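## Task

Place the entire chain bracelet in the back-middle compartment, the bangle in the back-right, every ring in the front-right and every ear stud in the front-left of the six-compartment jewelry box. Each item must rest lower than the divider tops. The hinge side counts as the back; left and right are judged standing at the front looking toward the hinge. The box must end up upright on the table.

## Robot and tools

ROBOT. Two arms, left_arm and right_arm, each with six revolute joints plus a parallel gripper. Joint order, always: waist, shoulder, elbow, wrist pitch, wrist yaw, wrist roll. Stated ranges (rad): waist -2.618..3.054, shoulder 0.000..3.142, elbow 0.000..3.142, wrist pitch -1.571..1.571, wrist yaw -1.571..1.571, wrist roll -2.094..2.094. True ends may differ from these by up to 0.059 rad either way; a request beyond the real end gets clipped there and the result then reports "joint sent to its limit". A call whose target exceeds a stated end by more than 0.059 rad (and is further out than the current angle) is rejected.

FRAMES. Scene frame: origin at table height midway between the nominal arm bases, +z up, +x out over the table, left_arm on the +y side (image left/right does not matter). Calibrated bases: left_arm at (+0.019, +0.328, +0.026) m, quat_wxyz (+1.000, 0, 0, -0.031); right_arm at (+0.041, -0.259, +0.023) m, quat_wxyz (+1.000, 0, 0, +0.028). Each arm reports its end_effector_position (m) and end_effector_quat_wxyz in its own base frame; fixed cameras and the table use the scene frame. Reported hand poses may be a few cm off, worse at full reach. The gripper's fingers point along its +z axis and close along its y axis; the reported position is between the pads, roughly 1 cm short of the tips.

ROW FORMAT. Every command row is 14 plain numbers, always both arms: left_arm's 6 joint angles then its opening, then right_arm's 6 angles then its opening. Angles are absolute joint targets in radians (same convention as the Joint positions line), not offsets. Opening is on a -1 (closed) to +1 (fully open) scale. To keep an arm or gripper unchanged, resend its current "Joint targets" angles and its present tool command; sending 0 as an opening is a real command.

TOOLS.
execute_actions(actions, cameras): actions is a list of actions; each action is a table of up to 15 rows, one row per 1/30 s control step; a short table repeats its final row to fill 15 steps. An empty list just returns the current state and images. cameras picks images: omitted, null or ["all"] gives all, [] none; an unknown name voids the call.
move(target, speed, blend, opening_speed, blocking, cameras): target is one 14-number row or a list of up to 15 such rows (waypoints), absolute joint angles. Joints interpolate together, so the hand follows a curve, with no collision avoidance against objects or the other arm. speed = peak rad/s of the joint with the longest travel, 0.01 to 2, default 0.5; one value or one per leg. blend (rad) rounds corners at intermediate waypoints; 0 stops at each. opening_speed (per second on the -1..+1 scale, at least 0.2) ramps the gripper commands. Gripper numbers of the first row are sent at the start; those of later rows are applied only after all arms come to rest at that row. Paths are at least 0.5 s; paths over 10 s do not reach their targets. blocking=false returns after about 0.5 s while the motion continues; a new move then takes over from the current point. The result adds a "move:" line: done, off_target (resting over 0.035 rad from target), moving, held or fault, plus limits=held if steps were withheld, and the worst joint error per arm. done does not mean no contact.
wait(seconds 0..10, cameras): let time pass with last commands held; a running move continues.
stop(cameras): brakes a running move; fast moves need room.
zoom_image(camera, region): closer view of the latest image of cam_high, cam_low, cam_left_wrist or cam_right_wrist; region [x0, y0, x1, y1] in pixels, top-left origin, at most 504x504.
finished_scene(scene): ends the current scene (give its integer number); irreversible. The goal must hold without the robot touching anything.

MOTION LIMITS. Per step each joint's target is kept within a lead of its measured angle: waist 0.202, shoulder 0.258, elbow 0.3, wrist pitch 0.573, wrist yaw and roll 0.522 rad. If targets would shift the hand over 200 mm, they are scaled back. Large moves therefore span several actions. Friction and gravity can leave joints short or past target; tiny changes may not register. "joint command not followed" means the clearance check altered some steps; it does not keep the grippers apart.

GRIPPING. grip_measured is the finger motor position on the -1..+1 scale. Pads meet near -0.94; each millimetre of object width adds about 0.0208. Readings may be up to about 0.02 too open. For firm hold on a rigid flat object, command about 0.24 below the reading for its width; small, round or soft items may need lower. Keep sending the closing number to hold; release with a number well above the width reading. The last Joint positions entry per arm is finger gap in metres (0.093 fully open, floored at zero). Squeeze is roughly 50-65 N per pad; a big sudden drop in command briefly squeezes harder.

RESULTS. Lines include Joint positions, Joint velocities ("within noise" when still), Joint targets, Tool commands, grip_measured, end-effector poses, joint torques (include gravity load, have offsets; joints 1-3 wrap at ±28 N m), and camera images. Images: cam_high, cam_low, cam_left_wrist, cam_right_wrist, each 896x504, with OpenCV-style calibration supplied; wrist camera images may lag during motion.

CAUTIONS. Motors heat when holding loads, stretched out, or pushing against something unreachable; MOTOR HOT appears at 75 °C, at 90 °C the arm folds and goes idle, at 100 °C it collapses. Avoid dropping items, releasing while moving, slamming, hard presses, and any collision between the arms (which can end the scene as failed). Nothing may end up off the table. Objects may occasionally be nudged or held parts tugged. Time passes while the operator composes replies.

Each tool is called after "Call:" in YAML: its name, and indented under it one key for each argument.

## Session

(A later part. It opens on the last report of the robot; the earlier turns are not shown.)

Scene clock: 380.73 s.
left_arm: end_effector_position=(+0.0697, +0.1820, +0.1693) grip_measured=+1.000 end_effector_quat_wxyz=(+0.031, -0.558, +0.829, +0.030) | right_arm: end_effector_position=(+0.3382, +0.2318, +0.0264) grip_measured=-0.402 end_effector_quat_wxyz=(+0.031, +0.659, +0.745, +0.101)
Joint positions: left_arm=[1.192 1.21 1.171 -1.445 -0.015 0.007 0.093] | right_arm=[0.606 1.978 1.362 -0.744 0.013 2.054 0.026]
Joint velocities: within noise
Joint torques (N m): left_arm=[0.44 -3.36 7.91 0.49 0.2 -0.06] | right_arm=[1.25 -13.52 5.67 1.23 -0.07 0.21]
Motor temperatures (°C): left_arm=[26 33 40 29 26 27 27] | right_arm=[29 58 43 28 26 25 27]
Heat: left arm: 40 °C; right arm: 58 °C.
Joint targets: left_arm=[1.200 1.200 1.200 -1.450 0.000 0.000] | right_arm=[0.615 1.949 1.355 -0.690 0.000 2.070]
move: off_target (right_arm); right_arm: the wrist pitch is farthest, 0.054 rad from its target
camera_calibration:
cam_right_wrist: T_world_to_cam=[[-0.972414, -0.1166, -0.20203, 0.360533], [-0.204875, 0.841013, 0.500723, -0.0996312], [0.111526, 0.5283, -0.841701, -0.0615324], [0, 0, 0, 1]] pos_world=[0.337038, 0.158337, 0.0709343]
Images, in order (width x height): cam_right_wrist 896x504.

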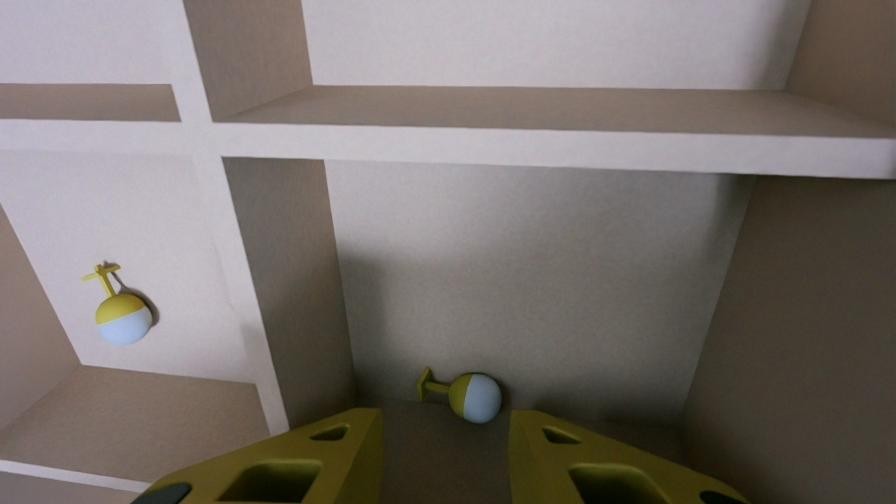

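Call:
move:
  target:
    - [1.2,1.2,1.2,-1.45,0,0,1,0.622,1.99,1.345,-0.69,0,2.07,-0.45]
  speed: 0.3
  cameras: ["cam_right_wrist"]

Scene clock: 401.53 s.
left_arm: end_effector_position=(+0.0697, +0.1820, +0.1693) grip_measured=+1.000 end_effector_quat_wxyz=(+0.031, -0.558, +0.829, +0.030) | right_arm: end_effector_position=(+0.3388, +0.2314, +0.0251) grip_measured=-0.448 end_effector_quat_wxyz=(+0.034, +0.659, +0.744, +0.102)
Joint positions: left_arm=[1.192 1.21 1.171 -1.445 -0.015 0.007 0.093] | right_arm=[0.606 1.978 1.356 -0.734 0.017 2.054 0.024]
Joint velocities: within noise
Joint torques (N m): left_arm=[0.43 -3.36 7.91 0.49 0.2 -0.05] | right_arm=[1.84 -9.68 5.33 1.13 -0.08 0.21]
Motor temperatures (°C): left_arm=[26 33 40 29 26 27 27] | right_arm=[29 57 41 29 26 25 27]
Heat: left arm: 40 °C; right arm: 57 °C.
Joint targets: left_arm=[1.200 1.200 1.200 -1.450 0.000 0.000] | right_arm=[0.622 1.990 1.345 -0.690 0.000 2.070]
move: off_target (right_arm); right_arm: the wrist pitch is farthest, 0.044 rad from its target
camera_calibration:
cam_right_wrist: T_world_to_cam=[[-0.971397, -0.115982, -0.207209, 0.360491], [-0.206862, 0.841794, 0.498589, -0.0979483], [0.1166, 0.527191, -0.841709, -0.0639556], [0, 0, 0, 1]] pos_world=[0.337376, 0.15798, 0.0697009]
Images, in order (width x height): cam_right_wrist 896x504.

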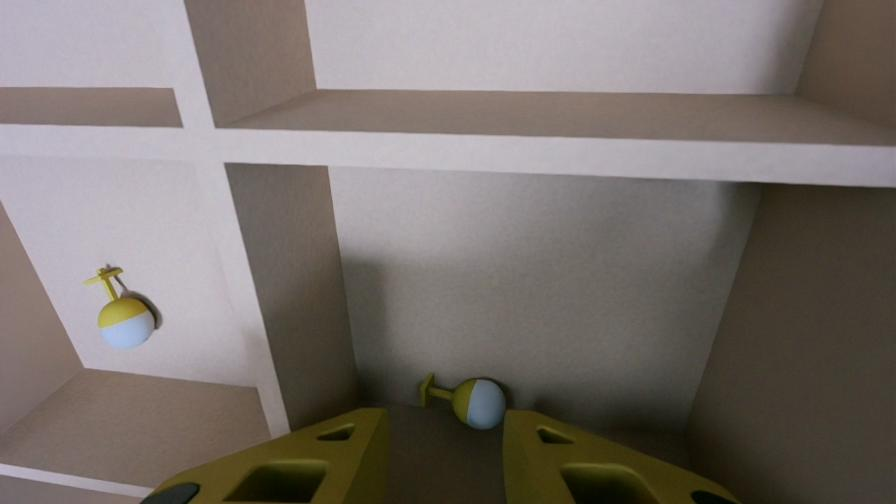

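Call:
move:
  target:
    - [1.2,1.2,1.2,-1.45,0,0,1,0.59,1.92,1.47,-0.85,-0.1,2.05,-0.45]
    - [1.2,1.2,1.2,-1.45,0,0,1,0.489,1.956,1.372,-0.74,-0.3,1.98,-0.4]
  speed: 0.4
  cameras: ["cam_right_wrist"]

Scene clock: 422.87 s.
left_arm: end_effector_position=(+0.0697, +0.1820, +0.1693) grip_measured=+1.000 end_effector_quat_wxyz=(+0.031, -0.558, +0.829, +0.030) | right_arm: end_effector_position=(+0.3422, +0.2380, +0.0516) grip_measured=-0.402 end_effector_quat_wxyz=(-0.096, +0.656, +0.730, +0.164)
Joint positions: left_arm=[1.192 1.21 1.171 -1.445 -0.015 0.007 0.093] | right_arm=[0.491 1.944 1.381 -0.757 -0.292 1.992 0.026]
Joint velocities: within noise
Joint torques (N m): left_arm=[0.43 -3.37 7.92 0.49 0.2 -0.06] | right_arm=[0.31 -9.55 5.7 0.97 -0.2 -0.07]
Motor temperatures (°C): left_arm=[26 33 40 29 26 27 27] | right_arm=[29 54 40 29 26 25 27]
Heat: left arm: 40 °C; right arm: 54 °C.
Joint targets: left_arm=[1.200 1.200 1.200 -1.450 0.000 0.000] | right_arm=[0.489 1.956 1.372 -0.740 -0.300 1.980]
move: done
camera_calibration:
cam_right_wrist: T_world_to_cam=[[-0.988246, -0.0877743, -0.125161, 0.364826], [-0.151424, 0.674452, 0.722624, -0.106761], [0.0209871, 0.733083, -0.679816, -0.0701389], [0, 0, 0, 1]] pos_world=[0.345844, 0.155445, 0.0751284]
Images, in order (width x height): cam_right_wrist 896x504.

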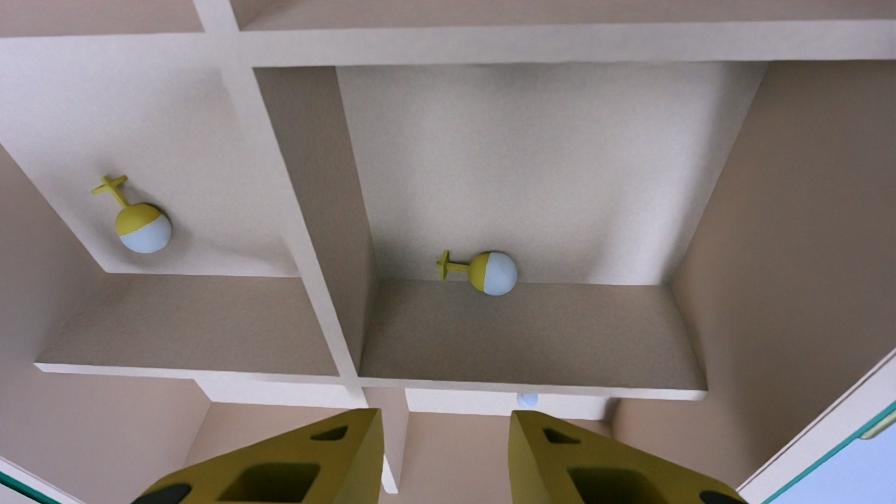

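Call:
move:
  target:
    - [1.2,1.2,1.2,-1.45,0,0,1,0.502,1.975,1.36,-0.71,-0.3,1.98,-0.4]
    - [1.2,1.2,1.2,-1.45,0,0,1,0.502,2.024,1.303,-0.608,-0.3,1.98,-0.45]
  speed: 0.25
  cameras: ["cam_right_wrist"]

Scene clock: 439.17 s.
left_arm: end_effector_position=(+0.0697, +0.1820, +0.1693) grip_measured=+1.000 end_effector_quat_wxyz=(+0.031, -0.558, +0.829, +0.030) | right_arm: end_effector_position=(+0.3410, +0.2400, +0.0350) grip_measured=-0.447 end_effector_quat_wxyz=(-0.106, +0.654, +0.730, +0.168)
Joint positions: left_arm=[1.192 1.21 1.171 -1.445 -0.015 0.007 0.093] | right_arm=[0.488 1.967 1.339 -0.691 -0.314 1.99 0.024]
Joint velocities: within noise
Joint torques (N m): left_arm=[0.43 -3.36 7.91 0.49 0.2 -0.06] | right_arm=[1.66 -5.33 3.02 1.66 0 -0.05]
Motor temperatures (°C): left_arm=[26 33 40 29 26 27 27] | right_arm=[29 53 40 29 26 25 27]
Heat: left arm: 40 °C; right arm: 53 °C.
Joint targets: left_arm=[1.200 1.200 1.200 -1.450 0.000 0.000] | right_arm=[0.502 2.024 1.303 -0.608 -0.300 1.980]
move: off_target (right_arm); target 2's new numbers were sent with right_arm's wrist pitch 0.083 rad from that target; right_arm: the wrist pitch is farthest, 0.083 rad from its target
camera_calibration:
cam_right_wrist: T_world_to_cam=[[-0.988969, -0.0896462, -0.117916, 0.362167], [-0.147654, 0.659989, 0.736622, -0.0945753], [0.0117881, 0.745907, -0.665946, -0.0832544], [0, 0, 0, 1]] pos_world=[0.345189, 0.156986, 0.0569288]
Images, in order (width x height): cam_right_wrist 896x504.

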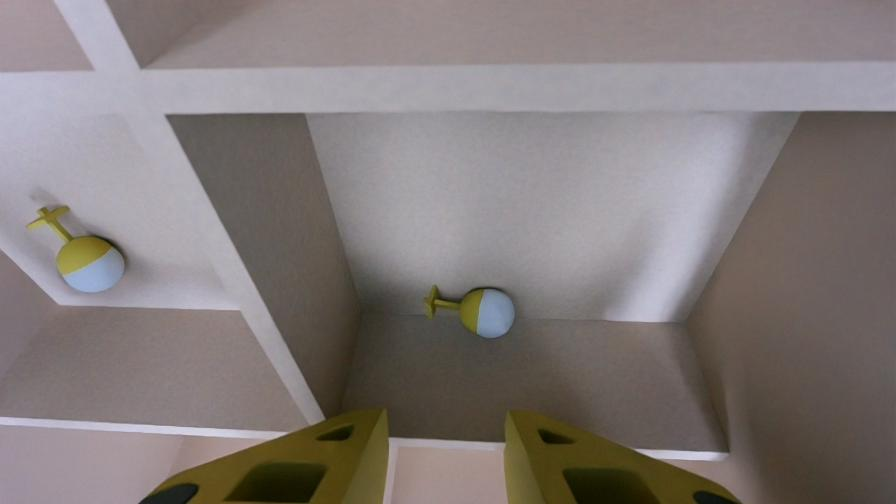

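Call:
move:
  target:
    - [1.2,1.2,1.2,-1.45,0,0,1,0.478,1.92,1.36,-0.76,-0.3,1.97,-0.4]
    - [1.2,1.2,1.2,-1.45,0,0,1,0.467,1.965,1.29,-0.67,-0.3,1.965,-0.45]
  speed: 0.3
  cameras: ["cam_right_wrist"]

Scene clock: 469.70 s.
left_arm: end_effector_position=(+0.0697, +0.1820, +0.1693) grip_measured=+1.000 end_effector_quat_wxyz=(+0.031, -0.558, +0.829, +0.030) | right_arm: end_effector_position=(+0.3352, +0.2286, +0.0283) grip_measured=-0.448 end_effector_quat_wxyz=(-0.105, +0.658, +0.729, +0.158)
Joint positions: left_arm=[1.192 1.21 1.171 -1.445 -0.015 0.007 0.093] | right_arm=[0.472 1.954 1.298 -0.687 -0.309 1.977 0.024]
Joint velocities: within noise
Joint torques (N m): left_arm=[0.43 -3.34 7.92 0.49 0.2 -0.05] | right_arm=[0.01 -9.47 5.55 0.92 -0.04 -0.07]
Motor temperatures (°C): left_arm=[26 33 41 29 26 27 27] | right_arm=[29 49 39 31 26 25 27]
Heat: left arm: 41 °C; right arm: 49 °C.
Joint targets: left_arm=[1.200 1.200 1.200 -1.450 0.000 0.000] | right_arm=[0.467 1.965 1.290 -0.670 -0.300 1.965]
move: done
camera_calibration:
cam_right_wrist: T_world_to_cam=[[-0.990902, -0.086553, -0.103058, 0.354128], [-0.134433, 0.672636, 0.72766, -0.0900282], [0.00633956, 0.734894, -0.678152, -0.0745167], [0, 0, 0, 1]] pos_world=[0.339276, 0.145969, 0.0514721]
Images, in order (width x height): cam_right_wrist 896x504.

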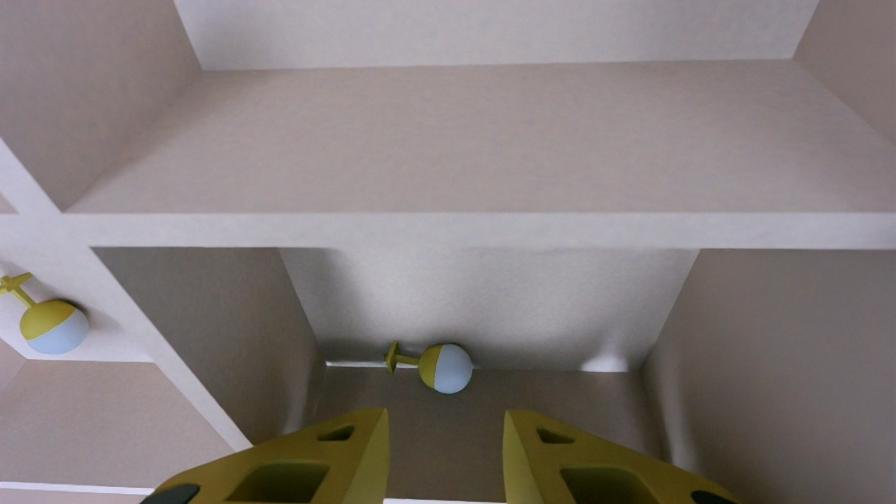

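Call:
move:
  target:
    - [1.2,1.2,1.2,-1.45,0,0,1,0.464,1.985,1.30,-0.66,-0.3,1.96,-0.45]
    - [1.2,1.2,1.2,-1.45,0,0,1,0.464,1.997,1.259,-0.594,-0.3,1.96,-0.45]
  speed: 0.2
  blend: 0.01
  cameras: ["cam_right_wrist"]

Scene clock: 491.63 s.
left_arm: end_effector_position=(+0.0697, +0.1820, +0.1693) grip_measured=+1.000 end_effector_quat_wxyz=(+0.031, -0.558, +0.829, +0.030) | right_arm: end_effector_position=(+0.3353, +0.2294, +0.0206) grip_measured=-0.448 end_effector_quat_wxyz=(-0.109, +0.656, +0.730, +0.160)
Joint positions: left_arm=[1.192 1.21 1.171 -1.445 -0.015 0.007 0.093] | right_arm=[0.47 1.967 1.281 -0.655 -0.317 1.971 0.024]
Joint velocities: within noise
Joint torques (N m): left_arm=[0.44 -3.36 7.92 0.48 0.2 -0.06] | right_arm=[-0.08 -7.69 4.16 1.36 0.03 -0.06]
Motor temperatures (°C): left_arm=[26 33 41 29 26 27 27] | right_arm=[29 52 39 30 26 25 27]
Heat: left arm: 41 °C; right arm: 52 °C.
Joint targets: left_arm=[1.200 1.200 1.200 -1.450 0.000 0.000] | right_arm=[0.464 1.997 1.259 -0.594 -0.300 1.960]
move: off_target (right_arm); right_arm: the wrist pitch is farthest, 0.061 rad from its target
camera_calibration:
cam_right_wrist: T_world_to_cam=[[-0.990429, -0.0910459, -0.103736, 0.354381], [-0.138004, 0.66593, 0.733139, -0.0823298], [0.0023318, 0.740438, -0.672121, -0.0803274], [0, 0, 0, 1]] pos_world=[0.339815, 0.146568, 0.0431316]
Images, in order (width x height): cam_right_wrist 896x504.

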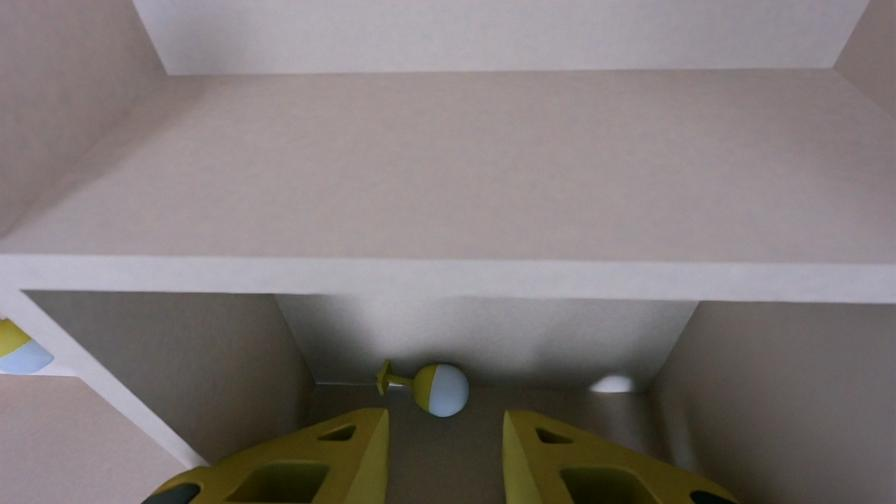

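Call:
move:
  target:
    - [1.2,1.2,1.2,-1.45,0,0,1,0.47,1.92,1.40,-0.80,-0.3,1.9,-0.45]
    - [1.2,1.2,1.2,-1.45,0,0,1,0.475,1.92,1.42,-0.82,-0.3,-1.18,-0.45]
    - [1.2,1.2,1.2,-1.45,0,0,1,0.475,1.925,1.336,-0.74,-0.3,-1.18,-0.45]
  speed: 0.9
  blend: 0.01
  cameras: ["cam_right_wrist"]

Scene clock: 513.97 s.
left_arm: end_effector_position=(+0.0697, +0.1820, +0.1693) grip_measured=+1.000 end_effector_quat_wxyz=(+0.031, -0.558, +0.829, +0.030) | right_arm: end_effector_position=(+0.3351, +0.2277, +0.0420) grip_measured=-0.448 end_effector_quat_wxyz=(-0.152, +0.729, -0.659, -0.107)
Joint positions: left_arm=[1.192 1.21 1.171 -1.445 -0.015 0.007 0.093] | right_arm=[0.47 1.942 1.343 -0.758 -0.308 -1.167 0.024]
Joint velocities: within noise
Joint torques (N m): left_arm=[0.43 -3.36 7.91 0.49 0.2 -0.06] | right_arm=[0.87 -12.18 5.82 0.95 -0.16 -0.03]
Motor temperatures (°C): left_arm=[26 33 41 29 26 27 27] | right_arm=[29 52 39 30 26 25 27]
Heat: left arm: 41 °C; right arm: 52 °C.
Joint targets: left_arm=[1.200 1.200 1.200 -1.450 0.000 0.000] | right_arm=[0.475 1.925 1.336 -0.740 -0.300 -1.180]
move: done
camera_calibration:
cam_right_wrist: T_world_to_cam=[[0.992851, 0.0950394, 0.0722105, -0.358055], [0.0888356, -0.992434, 0.0847499, 0.231894], [0.0797187, -0.0777291, -0.993782, 0.109159], [0, 0, 0, 1]] pos_world=[0.326193, 0.272654, 0.114682]
Images, in order (width x height): cam_right_wrist 896x504.

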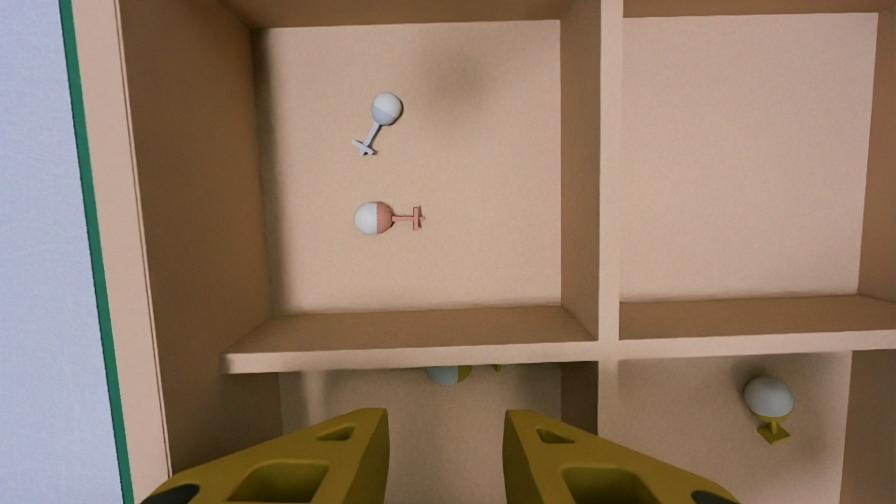

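Call:
move:
  target:
    - [1.2,1.2,1.2,-1.45,0,0,1,0.478,1.955,1.345,-0.72,-0.3,-1.18,-0.45]
    - [1.2,1.2,1.2,-1.45,0,0,1,0.478,2.001,1.265,-0.595,-0.3,-1.18,-0.45]
  speed: 0.2
  blend: 0.01
  cameras: ["cam_right_wrist","cam_low"]

Call:
zoom_image:
  camera: "cam_low"
  region: [470, 130, 720, 300]

Scene clock: 536.50 s.
left_arm: end_effector_position=(+0.0697, +0.1820, +0.1693) grip_measured=+1.000 end_effector_quat_wxyz=(+0.031, -0.558, +0.829, +0.030) | right_arm: end_effector_position=(+0.3357, +0.2310, +0.0221) grip_measured=-0.448 end_effector_quat_wxyz=(-0.162, +0.730, -0.655, -0.108)
Joint positions: left_arm=[1.192 1.21 1.171 -1.445 -0.015 0.007 0.093] | right_arm=[0.474 1.965 1.285 -0.656 -0.317 -1.168 0.024]
Joint velocities: within noise
Joint torques (N m): left_arm=[0.44 -3.34 7.91 0.48 0.2 -0.05] | right_arm=[0.85 -7.3 4.38 1.46 -0.09 -0.07]
Motor temperatures (°C): left_arm=[26 33 41 29 26 27 27] | right_arm=[29 58 40 30 26 25 27]
Heat: left arm: 41 °C; right arm: 58 °C.
Joint targets: left_arm=[1.200 1.200 1.200 -1.450 0.000 0.000] | right_arm=[0.478 2.001 1.265 -0.595 -0.300 -1.180]
move: off_target (right_arm); right_arm: the wrist pitch is farthest, 0.061 rad from its target
camera_calibration:
cam_right_wrist: T_world_to_cam=[[0.991079, 0.10005, 0.0880511, -0.358435], [0.0940418, -0.993109, 0.0699295, 0.235597], [0.0944408, -0.0610252, -0.993658, 0.080851], [0, 0, 0, 1]] pos_world=[0.325445, 0.274768, 0.0954237]
Images, in order (width x height): cam_low 896x504, cam_right_wrist 896x504.

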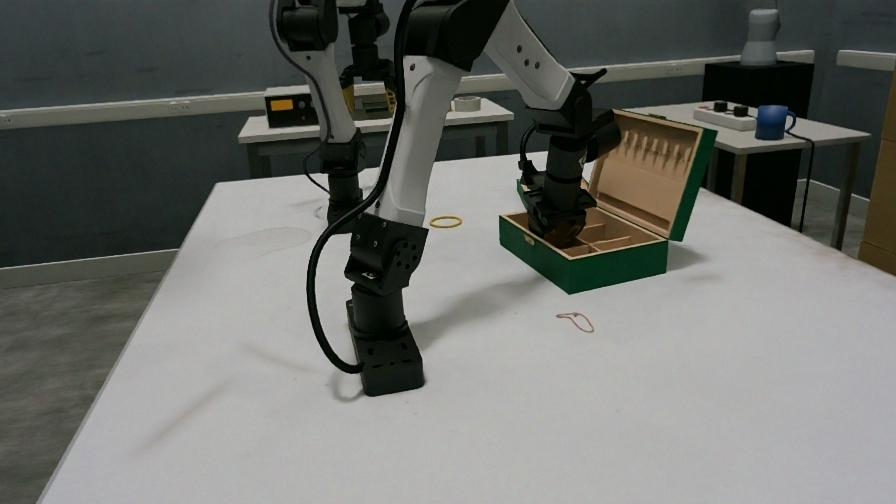

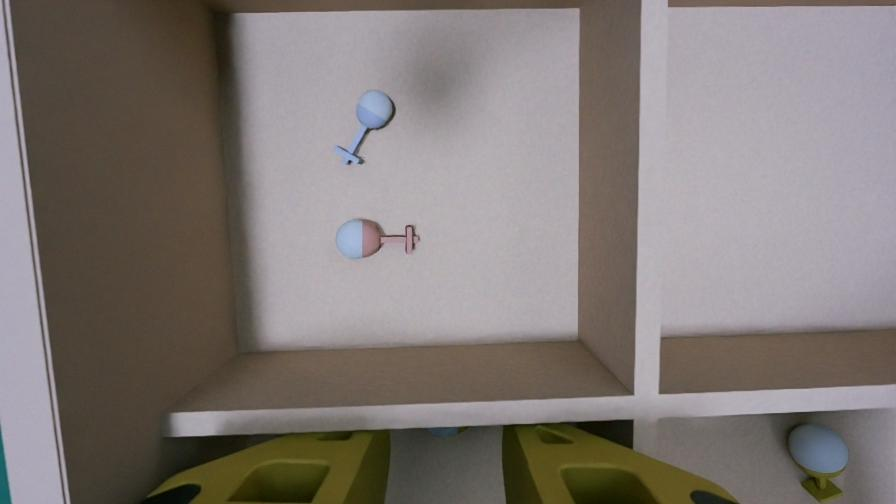

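Scaled by 2.016 from the camera's 896x504 image, which has a finer 1280x720 frame.

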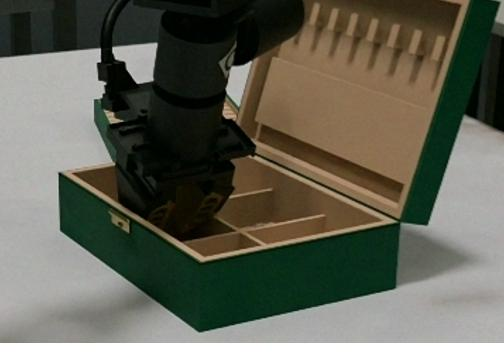

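Call:
move:
  target:
    - [1.2,1.2,1.2,-1.45,0,0,1,0.476,1.955,1.37,-0.74,-0.3,-1.18,-0.5]
    - [1.2,1.2,1.2,-1.45,0,0,1,0.476,1.975,1.34,-0.695,-0.3,-1.18,-0.5]
  speed: 0.3
  cameras: ["cam_right_wrist"]

Scene clock: 564.33 s.
left_arm: end_effector_position=(+0.0697, +0.1820, +0.1693) grip_measured=+1.000 end_effector_quat_wxyz=(+0.031, -0.558, +0.829, +0.030) | right_arm: end_effector_position=(+0.3460, +0.2350, +0.0377) grip_measured=-0.498 end_effector_quat_wxyz=(-0.170, +0.731, -0.653, -0.101)
Joint positions: left_arm=[1.192 1.21 1.171 -1.445 -0.015 0.007 0.093] | right_arm=[0.474 1.965 1.349 -0.701 -0.309 -1.169 0.021]
Joint velocities: within noise
Joint torques (N m): left_arm=[0.44 -3.37 7.91 0.49 0.2 -0.06] | right_arm=[0.68 -9.96 5.64 0.91 -0.15 -0.06]
Motor temperatures (°C): left_arm=[26 33 41 29 26 27 27] | right_arm=[29 53 39 31 26 25 27]
Heat: left arm: 41 °C; right arm: 53 °C.
Joint targets: left_arm=[1.200 1.200 1.200 -1.450 0.000 0.000] | right_arm=[0.476 1.975 1.340 -0.695 -0.300 -1.180]
move: done
camera_calibration:
cam_right_wrist: T_world_to_cam=[[0.989147, 0.0983892, 0.109124, -0.370179], [0.0911893, -0.993431, 0.069126, 0.23859], [0.115208, -0.0584248, -0.991622, 0.0877432], [0, 0, 0, 1]] pos_world=[0.334296, 0.278571, 0.110911]
Images, in order (width x height): cam_right_wrist 896x504.

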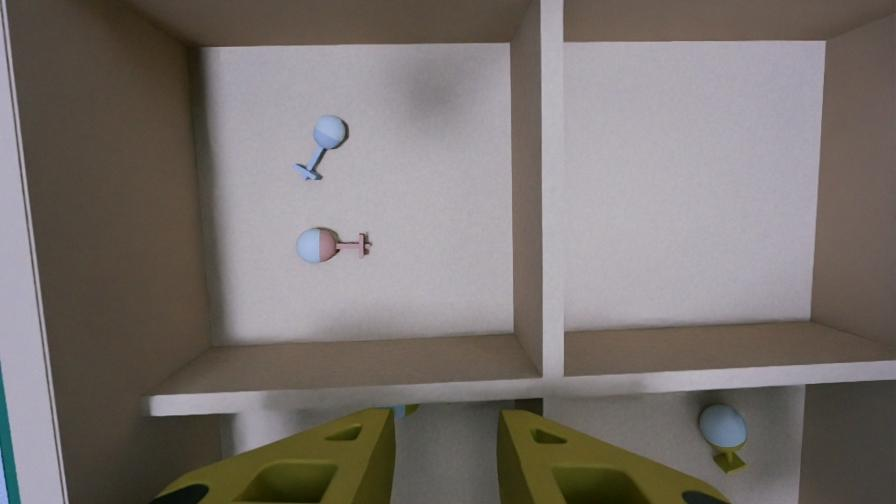

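Call:
move:
  target:
    - [1.2,1.2,1.2,-1.45,0,0,1,0.472,1.955,1.29,-0.655,-0.3,-1.18,-0.5]
  speed: 0.3
  cameras: ["cam_right_wrist"]

Scene clock: 586.30 s.
left_arm: end_effector_position=(+0.0697, +0.1820, +0.1693) grip_measured=+1.000 end_effector_quat_wxyz=(+0.031, -0.558, +0.829, +0.030) | right_arm: end_effector_position=(+0.3365, +0.2301, +0.0247) grip_measured=-0.498 end_effector_quat_wxyz=(-0.158, +0.731, -0.656, -0.105)
Joint positions: left_arm=[1.192 1.21 1.171 -1.445 -0.015 0.007 0.093] | right_arm=[0.474 1.965 1.299 -0.676 -0.309 -1.169 0.021]
Joint velocities: within noise
Joint torques (N m): left_arm=[0.44 -3.36 7.92 0.49 0.2 -0.05] | right_arm=[0.35 -11.66 5.46 1.01 -0.15 -0.07]
Motor temperatures (°C): left_arm=[26 33 41 29 26 27 27] | right_arm=[29 54 39 31 26 25 27]
Heat: left arm: 41 °C; right arm: 54 °C.
Joint targets: left_arm=[1.200 1.200 1.200 -1.450 0.000 0.000] | right_arm=[0.472 1.955 1.290 -0.655 -0.300 -1.180]
move: done
camera_calibration:
cam_right_wrist: T_world_to_cam=[[0.991331, 0.0995088, 0.0858005, -0.359324], [0.0928428, -0.992584, 0.0784716, 0.234545], [0.0929727, -0.0698253, -0.993217, 0.0857884], [0, 0, 0, 1]] pos_world=[0.326457, 0.274552, 0.0976316]
Images, in order (width x height): cam_right_wrist 896x504.

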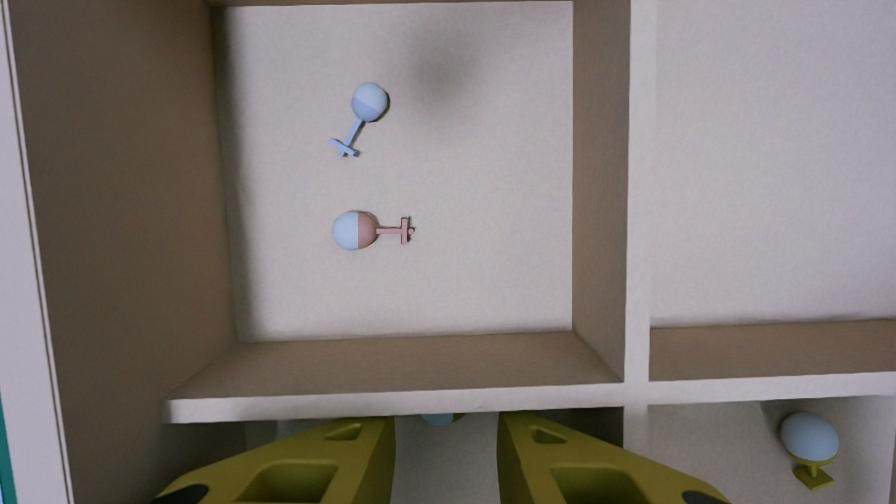

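Call:
move:
  target:
    - [1.2,1.2,1.2,-1.45,0,0,1,0.474,1.975,1.295,-0.64,-0.3,-1.18,-0.34]
    - [1.2,1.2,1.2,-1.45,0,0,1,0.474,2.0,1.258,-0.575,-0.3,-1.18,-0.34]
  speed: 0.2
  blend: 0.01
  cameras: ["cam_right_wrist"]

Scene clock: 600.07 s.
left_arm: end_effector_position=(+0.0697, +0.1820, +0.1693) grip_measured=+1.000 end_effector_quat_wxyz=(+0.031, -0.558, +0.829, +0.030) | right_arm: end_effector_position=(+0.3343, +0.2307, +0.0228) grip_measured=-0.343 end_effector_quat_wxyz=(-0.161, +0.730, -0.655, -0.109)
Joint positions: left_arm=[1.192 1.21 1.171 -1.445 -0.015 0.007 0.093] | right_arm=[0.474 1.962 1.284 -0.661 -0.319 -1.169 0.029]
Joint velocities: within noise
Joint torques (N m): left_arm=[0.43 -3.36 7.92 0.49 0.2 -0.05] | right_arm=[0.51 -7.04 3.95 1.71 -0.03 -0.07]
Motor temperatures (°C): left_arm=[26 33 41 29 26 27 27] | right_arm=[29 55 39 31 26 25 27]
Heat: left arm: 41 °C; right arm: 55 °C.
Joint targets: left_arm=[1.200 1.200 1.200 -1.450 0.000 0.000] | right_arm=[0.474 2.000 1.258 -0.575 -0.300 -1.180]
move: off_target (right_arm); blend cut to 0 rad at target 1; right_arm: the wrist pitch is farthest, 0.086 rad from its target
camera_calibration:
cam_right_wrist: T_world_to_cam=[[0.9913, 0.100874, 0.0845524, -0.357331], [0.0951658, -0.993065, 0.0690247, 0.235047], [0.0909289, -0.0603777, -0.994025, 0.0825985], [0, 0, 0, 1]] pos_world=[0.324343, 0.274449, 0.0960942]
Images, in order (width x height): cam_right_wrist 896x504.

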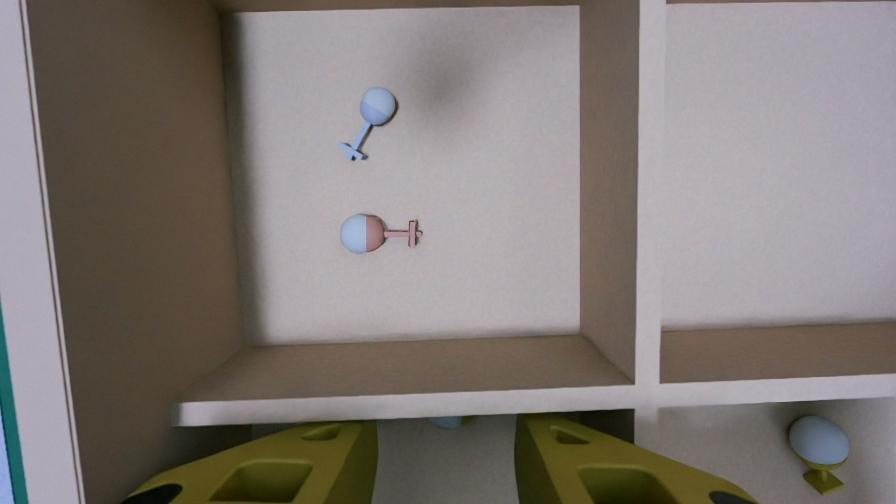

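Call:
move:
  target:
    - [1.2,1.2,1.2,-1.45,0,0,1,0.42,1.995,1.262,-0.585,-0.3,-1.18,-0.34]
    - [1.2,1.2,1.2,-1.45,0,0,1,0.42,1.93,1.42,-0.81,-0.2,-1.1,-0.34]
  speed: 0.2
  cameras: ["cam_right_wrist"]

Scene clock: 627.03 s.
left_arm: end_effector_position=(+0.0697, +0.1820, +0.1693) grip_measured=+1.000 end_effector_quat_wxyz=(+0.031, -0.558, +0.829, +0.030) | right_arm: end_effector_position=(+0.3610, +0.2022, +0.0451) grip_measured=-0.343 end_effector_quat_wxyz=(-0.138, +0.696, -0.702, -0.061)
Joint positions: left_arm=[1.192 1.21 1.171 -1.445 -0.015 0.007 0.093] | right_arm=[0.425 1.962 1.401 -0.789 -0.211 -1.112 0.029]
Joint velocities: within noise
Joint torques (N m): left_arm=[0.44 -3.36 7.91 0.49 0.2 -0.06] | right_arm=[0.02 -13.94 8.39 0.56 -0.1 0.17]
Motor temperatures (°C): left_arm=[26 33 42 29 26 27 27] | right_arm=[29 52 38 33 26 25 27]
Heat: left arm: 42 °C; right arm: 52 °C.
Joint targets: left_arm=[1.200 1.200 1.200 -1.450 0.000 0.000] | right_arm=[0.420 1.930 1.420 -0.810 -0.200 -1.100]
move: done
camera_calibration:
cam_right_wrist: T_world_to_cam=[[0.995058, -0.0156417, 0.0980555, -0.361207], [-0.0316545, -0.985961, 0.163948, 0.242654], [0.0941145, -0.166241, -0.981584, 0.120338], [0, 0, 0, 1]] pos_world=[0.355777, 0.253602, 0.113757]
Images, in order (width x height): cam_right_wrist 896x504.

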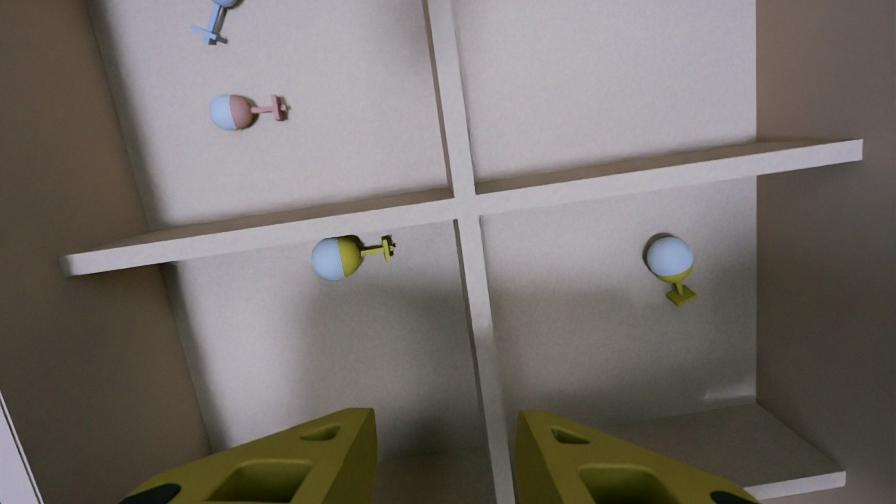

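Call:
move:
  target:
    - [1.2,1.2,1.2,-1.45,0,0,1,0.45,1.93,1.40,-0.80,-0.3,-1.18,-0.34]
    - [1.2,1.2,1.2,-1.45,0,0,1,0.474,1.962,1.310,-0.690,-0.3,-1.18,-0.34]
  speed: 0.3
  cameras: ["cam_right_wrist"]

Scene clock: 646.60 s.
left_arm: end_effector_position=(+0.0697, +0.1820, +0.1693) grip_measured=+1.000 end_effector_quat_wxyz=(+0.031, -0.558, +0.829, +0.030) | right_arm: end_effector_position=(+0.3383, +0.2258, +0.0290) grip_measured=-0.343 end_effector_quat_wxyz=(-0.151, +0.729, -0.660, -0.099)
Joint positions: left_arm=[1.192 1.21 1.171 -1.445 -0.015 0.007 0.093] | right_arm=[0.469 1.962 1.319 -0.709 -0.293 -1.168 0.029]
Joint velocities: within noise
Joint torques (N m): left_arm=[0.43 -3.37 7.91 0.48 0.2 -0.05] | right_arm=[0.95 -10.69 5.56 0.98 -0.3 -0.06]
Motor temperatures (°C): left_arm=[26 33 42 29 26 27 27] | right_arm=[29 57 39 31 26 25 27]
Heat: left arm: 42 °C; right arm: 57 °C.
Joint targets: left_arm=[1.200 1.200 1.200 -1.450 0.000 0.000] | right_arm=[0.474 1.962 1.310 -0.690 -0.300 -1.180]
move: done
camera_calibration:
cam_right_wrist: T_world_to_cam=[[0.992399, 0.0917998, 0.0819575, -0.359494], [0.0836969, -0.991724, 0.0973598, 0.232042], [0.0902168, -0.0897602, -0.991869, 0.0949618], [0, 0, 0, 1]] pos_world=[0.328774, 0.271647, 0.101061]
Images, in order (width x height): cam_right_wrist 896x504.

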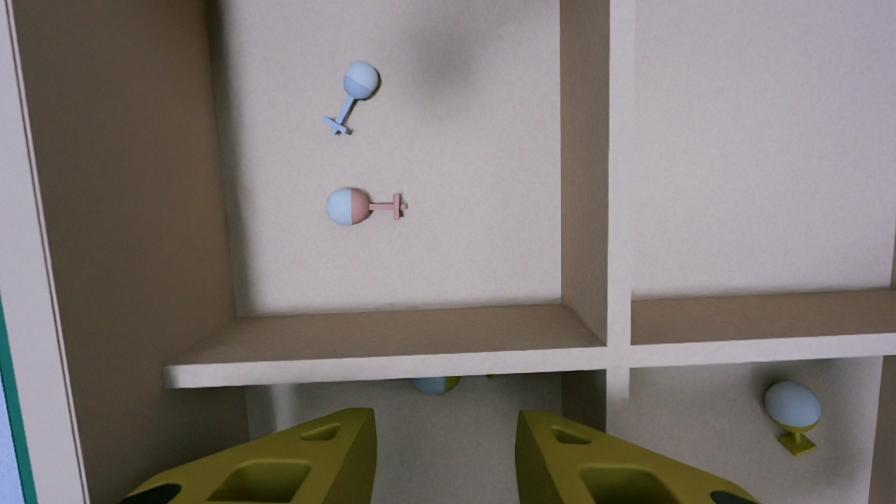

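Call:
move:
  target:
    - [1.2,1.2,1.2,-1.45,0,0,1,0.478,1.99,1.325,-0.69,-0.3,-1.18,-0.34]
    - [1.2,1.2,1.2,-1.45,0,0,1,0.478,2.006,1.265,-0.595,-0.3,-1.18,-0.34]
  speed: 0.2
  cameras: ["cam_right_wrist"]

Scene clock: 657.17 s.
left_arm: end_effector_position=(+0.0697, +0.1820, +0.1693) grip_measured=+1.000 end_effector_quat_wxyz=(+0.031, -0.558, +0.829, +0.030) | right_arm: end_effector_position=(+0.3332, +0.2290, +0.0219) grip_measured=-0.343 end_effector_quat_wxyz=(-0.155, +0.729, -0.657, -0.111)
Joint positions: left_arm=[1.192 1.21 1.171 -1.445 -0.015 0.007 0.093] | right_arm=[0.472 1.966 1.289 -0.675 -0.317 -1.168 0.029]
Joint velocities: within noise
Joint torques (N m): left_arm=[0.44 -3.36 7.91 0.49 0.2 -0.05] | right_arm=[1.03 -6.87 4.07 1.6 -0.08 -0.07]
Motor temperatures (°C): left_arm=[26 33 42 29 26 27 27] | right_arm=[29 57 39 31 26 25 27]
Heat: left arm: 42 °C; right arm: 57 °C.
Joint targets: left_arm=[1.200 1.200 1.200 -1.450 0.000 0.000] | right_arm=[0.478 2.006 1.265 -0.595 -0.300 -1.180]
move: off_target (right_arm); right_arm: the wrist pitch is farthest, 0.080 rad from its target
camera_calibration:
cam_right_wrist: T_world_to_cam=[[0.992472, 0.0985095, 0.0727696, -0.355554], [0.0930366, -0.992825, 0.0751199, 0.234034], [0.0796474, -0.0677842, -0.994516, 0.0871894], [0, 0, 0, 1]] pos_world=[0.324159, 0.273291, 0.0950041]
Images, in order (width x height): cam_right_wrist 896x504.

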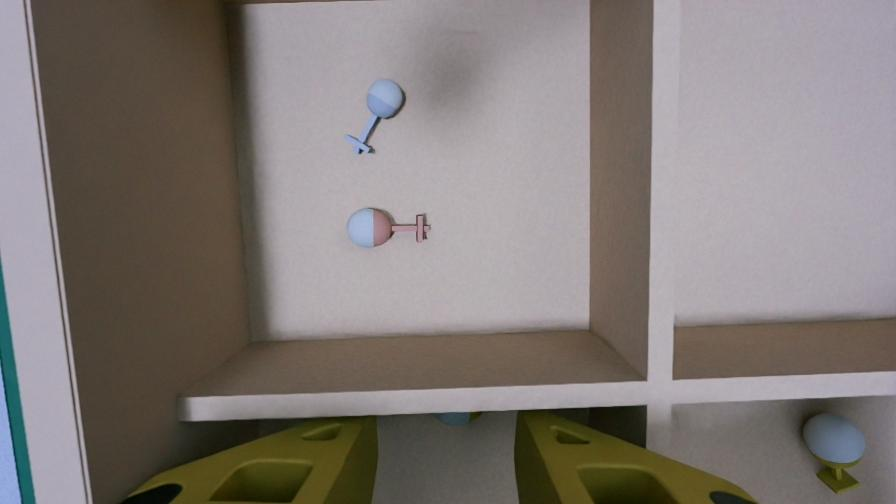

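Call:
move:
  target:
    - [1.2,1.2,1.2,-1.45,0,0,1,0.45,1.96,1.45,-0.90,-0.3,-1.18,-0.36]
    - [1.2,1.2,1.2,-1.45,0,0,1,0.473,2.139,1.612,-1.025,-0.3,-1.18,-0.36]
  speed: 0.35
  blend: 0.02
  cameras: ["cam_right_wrist"]

Scene clock: 688.47 s.
left_arm: end_effector_position=(+0.0697, +0.1820, +0.1693) grip_measured=+1.000 end_effector_quat_wxyz=(+0.031, -0.558, +0.829, +0.030) | right_arm: end_effector_position=(+0.3418, +0.2300, +0.0347) grip_measured=-0.358 end_effector_quat_wxyz=(-0.072, +0.723, -0.673, -0.138)
Joint positions: left_arm=[1.192 1.21 1.171 -1.445 -0.015 0.007 0.093] | right_arm=[0.467 2.116 1.594 -1.007 -0.31 -1.168 0.028]
Joint velocities: within noise
Joint torques (N m): left_arm=[0.43 -3.36 7.91 0.49 0.2 -0.05] | right_arm=[0.99 -9.91 8.05 0.2 -0.14 -0.07]
Motor temperatures (°C): left_arm=[26 33 42 29 26 27 27] | right_arm=[29 52 38 32 26 25 27]
Heat: left arm: 42 °C; right arm: 52 °C.
Joint targets: left_arm=[1.200 1.200 1.200 -1.450 0.000 0.000] | right_arm=[0.473 2.139 1.612 -1.025 -0.300 -1.180]
move: done
camera_calibration:
cam_right_wrist: T_world_to_cam=[[0.991665, 0.092665, -0.0895168, -0.357884], [0.105071, -0.983744, 0.14563, 0.2246], [-0.0745668, -0.153822, -0.985281, 0.171553], [0, 0, 0, 1]] pos_world=[0.344095, 0.280501, 0.104283]
Images, in order (width x height): cam_right_wrist 896x504.

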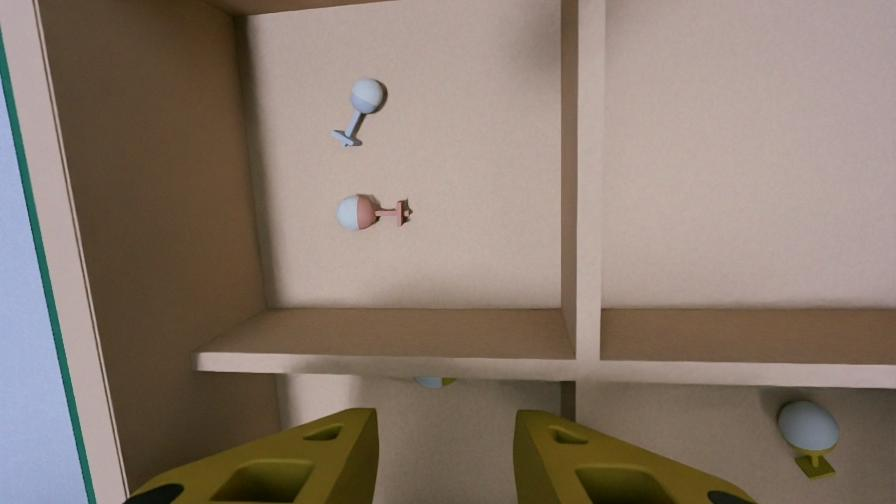

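Call:
move:
  target:
    - [1.2,1.2,1.2,-1.45,0,0,1,0.474,2.173,1.553,-0.935,-0.3,-1.18,-0.36]
  speed: 0.15
  cameras: ["cam_right_wrist"]

Scene clock: 696.67 s.
left_arm: end_effector_position=(+0.0697, +0.1820, +0.1693) grip_measured=+1.000 end_effector_quat_wxyz=(+0.031, -0.558, +0.829, +0.030) | right_arm: end_effector_position=(+0.3377, +0.2293, +0.0295) grip_measured=-0.358 end_effector_quat_wxyz=(-0.066, +0.722, -0.674, -0.144)
Joint positions: left_arm=[1.192 1.21 1.171 -1.445 -0.015 0.007 0.093] | right_arm=[0.467 2.121 1.578 -1.002 -0.318 -1.168 0.028]
Joint velocities: within noise
Joint torques (N m): left_arm=[0.44 -3.36 7.91 0.49 0.2 -0.06] | right_arm=[1.06 -7.02 3.86 1.06 -0.08 -0.08]
Motor temperatures (°C): left_arm=[26 33 42 29 26 27 27] | right_arm=[29 54 39 31 26 25 27]
Heat: left arm: 42 °C; right arm: 54 °C.
Joint targets: left_arm=[1.200 1.200 1.200 -1.450 0.000 0.000] | right_arm=[0.474 2.173 1.553 -0.935 -0.300 -1.180]
move: off_target (right_arm); right_arm: the wrist pitch is farthest, 0.067 rad from its target
camera_calibration:
cam_right_wrist: T_world_to_cam=[[0.98997, 0.0929109, -0.106425, -0.353164], [0.107791, -0.983707, 0.143879, 0.224213], [-0.0913228, -0.153908, -0.983856, 0.171611], [0, 0, 0, 1]] pos_world=[0.341125, 0.279785, 0.0989953]
Images, in order (width x height): cam_right_wrist 896x504.

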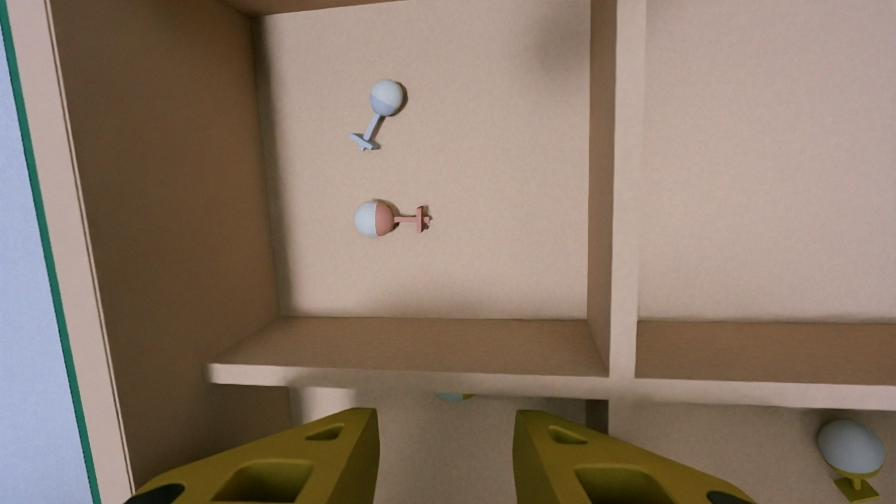

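Call:
move:
  target:
    - [1.2,1.2,1.2,-1.45,0,0,1,0.474,2.06,1.66,-1.14,-0.3,-1.18,-0.36]
    - [1.2,1.2,1.2,-1.45,0,0,1,0.58,2.08,1.72,-1.2,0,0.47,-1]
    - [1.2,1.2,1.2,-1.45,0,0,1,0.599,2.158,1.678,-1.09,0,0.47,-1]
  speed: 0.7
  blend: 0.02
  cameras: ["cam_right_wrist"]

Scene clock: 747.93 s.
left_arm: end_effector_position=(+0.0697, +0.1820, +0.1693) grip_measured=+1.000 end_effector_quat_wxyz=(+0.031, -0.558, +0.829, +0.030) | right_arm: end_effector_position=(+0.3393, +0.2305, +0.0381) grip_measured=-0.973 end_effector_quat_wxyz=(+0.000, -0.068, +0.998, +0.004)
Joint positions: left_arm=[1.192 1.21 1.171 -1.445 -0.015 0.007 0.093] | right_arm=[0.594 2.144 1.685 -1.108 -0.008 0.458 0]
Joint velocities: within noise
Joint torques (N m): left_arm=[0.43 -3.36 7.91 0.49 0.2 -0.06] | right_arm=[0.94 -10.96 5.7 0.53 0.12 0.17]
Motor temperatures (°C): left_arm=[26 33 42 29 26 27 27] | right_arm=[29 54 38 31 26 25 27]
Heat: left arm: 42 °C; right arm: 54 °C.
Joint targets: left_arm=[1.200 1.200 1.200 -1.450 0.000 0.000] | right_arm=[0.599 2.158 1.678 -1.090 0.000 0.470]
move: done; blend cut to 0 rad at target 2
camera_calibration:
cam_right_wrist: T_world_to_cam=[[0.141457, -0.98977, -0.0185554, 0.180115], [-0.890225, -0.135384, 0.434937, 0.355973], [-0.433, -0.0450065, -0.90027, 0.26803], [0, 0, 0, 1]] pos_world=[0.407474, 0.238529, 0.0898156]
Images, in order (width x height): cam_right_wrist 896x504.

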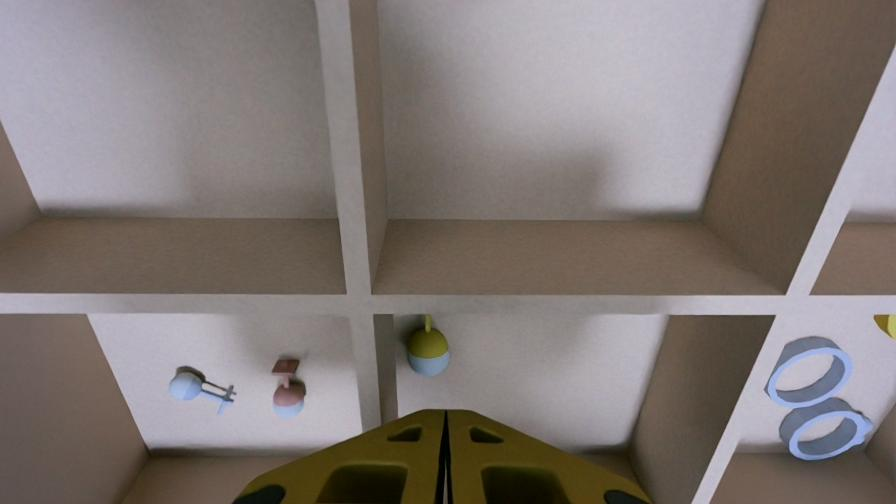

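Call:
move:
  target:
    - [1.2,1.2,1.2,-1.45,0,0,1,0.606,2.175,1.606,-0.995,0,0.47,-1]
  speed: 0.2
  cameras: ["cam_right_wrist"]

Scene clock: 761.83 s.
left_arm: end_effector_position=(+0.0697, +0.1820, +0.1693) grip_measured=+1.000 end_effector_quat_wxyz=(+0.031, -0.558, +0.829, +0.030) | right_arm: end_effector_position=(+0.3374, +0.2276, +0.0217) grip_measured=-0.973 end_effector_quat_wxyz=(+0.005, -0.070, +0.998, -0.004)
Joint positions: left_arm=[1.192 1.21 1.171 -1.445 -0.015 0.007 0.093] | right_arm=[0.599 2.147 1.623 -1.043 0.012 0.459 0]
Joint velocities: within noise
Joint torques (N m): left_arm=[0.43 -3.36 7.91 0.48 0.2 -0.05] | right_arm=[1.11 -9.59 4.71 0.83 -0.06 0.17]
Motor temperatures (°C): left_arm=[26 33 42 29 26 27 27] | right_arm=[29 57 39 31 26 25 27]
Heat: left arm: 42 °C; right arm: 57 °C.
Joint targets: left_arm=[1.200 1.200 1.200 -1.450 0.000 0.000] | right_arm=[0.606 2.175 1.606 -0.995 0.000 0.470]
move: off_target (right_arm); right_arm: the wrist pitch is farthest, 0.048 rad from its target
camera_calibration:
cam_right_wrist: T_world_to_cam=[[0.146031, -0.98928, -0.000877986, 0.17517], [-0.894556, -0.132427, 0.426887, 0.361951], [-0.422427, -0.0615532, -0.904305, 0.252563], [0, 0, 0, 1]] pos_world=[0.404895, 0.236771, 0.0740351]
Images, in order (width x height): cam_right_wrist 896x504.

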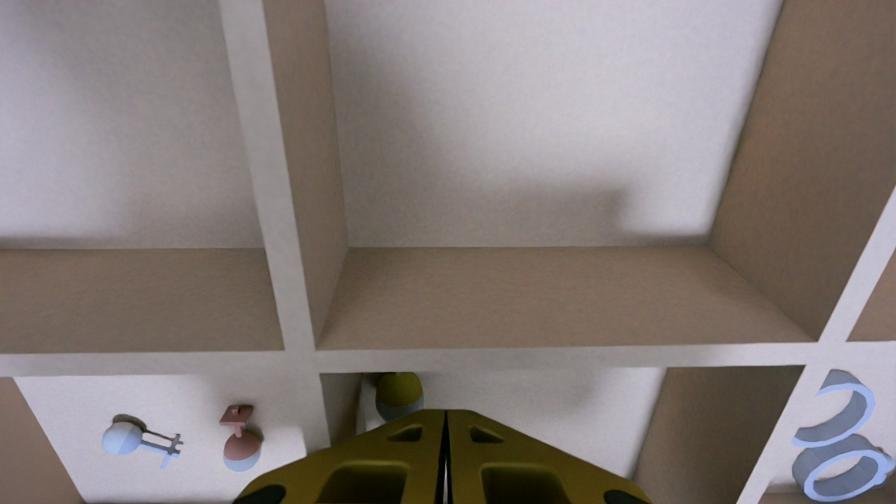

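Call:
move:
  target:
    - [1.2,1.2,1.2,-1.45,0,0,1,0.585,2.11,1.70,-1.16,0,0.47,-1]
    - [1.2,1.2,1.2,-1.45,0,0,1,0.478,2.148,1.622,-1.05,-0.31,0.347,-1]
  speed: 0.35
  blend: 0.01
  cameras: ["cam_right_wrist"]

Scene clock: 780.53 s.
left_arm: end_effector_position=(+0.0697, +0.1820, +0.1693) grip_measured=+1.000 end_effector_quat_wxyz=(+0.031, -0.558, +0.829, +0.030) | right_arm: end_effector_position=(+0.3349, +0.2313, +0.0327) grip_measured=-0.973 end_effector_quat_wxyz=(-0.066, -0.060, +0.987, +0.135)
Joint positions: left_arm=[1.192 1.21 1.171 -1.445 -0.015 0.007 0.093] | right_arm=[0.481 2.144 1.632 -1.068 -0.301 0.359 0]
Joint velocities: within noise
Joint torques (N m): left_arm=[0.43 -3.36 7.91 0.49 0.2 -0.06] | right_arm=[0.17 -11.86 5.3 0.51 -0.26 -0.12]
Motor temperatures (°C): left_arm=[26 33 42 29 26 27 27] | right_arm=[29 56 39 31 26 25 27]
Heat: left arm: 42 °C; right arm: 56 °C.
Joint targets: left_arm=[1.200 1.200 1.200 -1.450 0.000 0.000] | right_arm=[0.478 2.148 1.622 -1.050 -0.310 0.347]
move: done
camera_calibration:
cam_right_wrist: T_world_to_cam=[[0.104779, -0.952794, -0.284964, 0.19392], [-0.822054, -0.24424, 0.514368, 0.354279], [-0.559686, 0.180361, -0.808839, 0.248568], [0, 0, 0, 1]] pos_world=[0.410038, 0.226462, 0.0740826]
Images, in order (width x height): cam_right_wrist 896x504.

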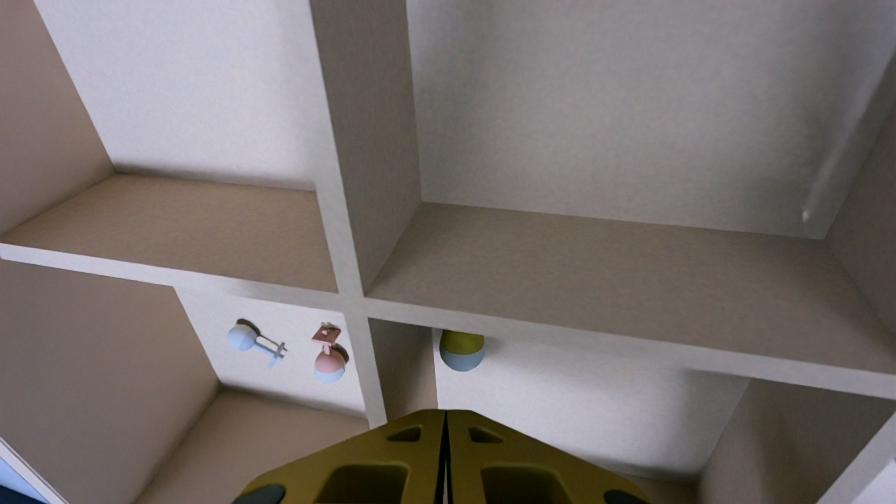

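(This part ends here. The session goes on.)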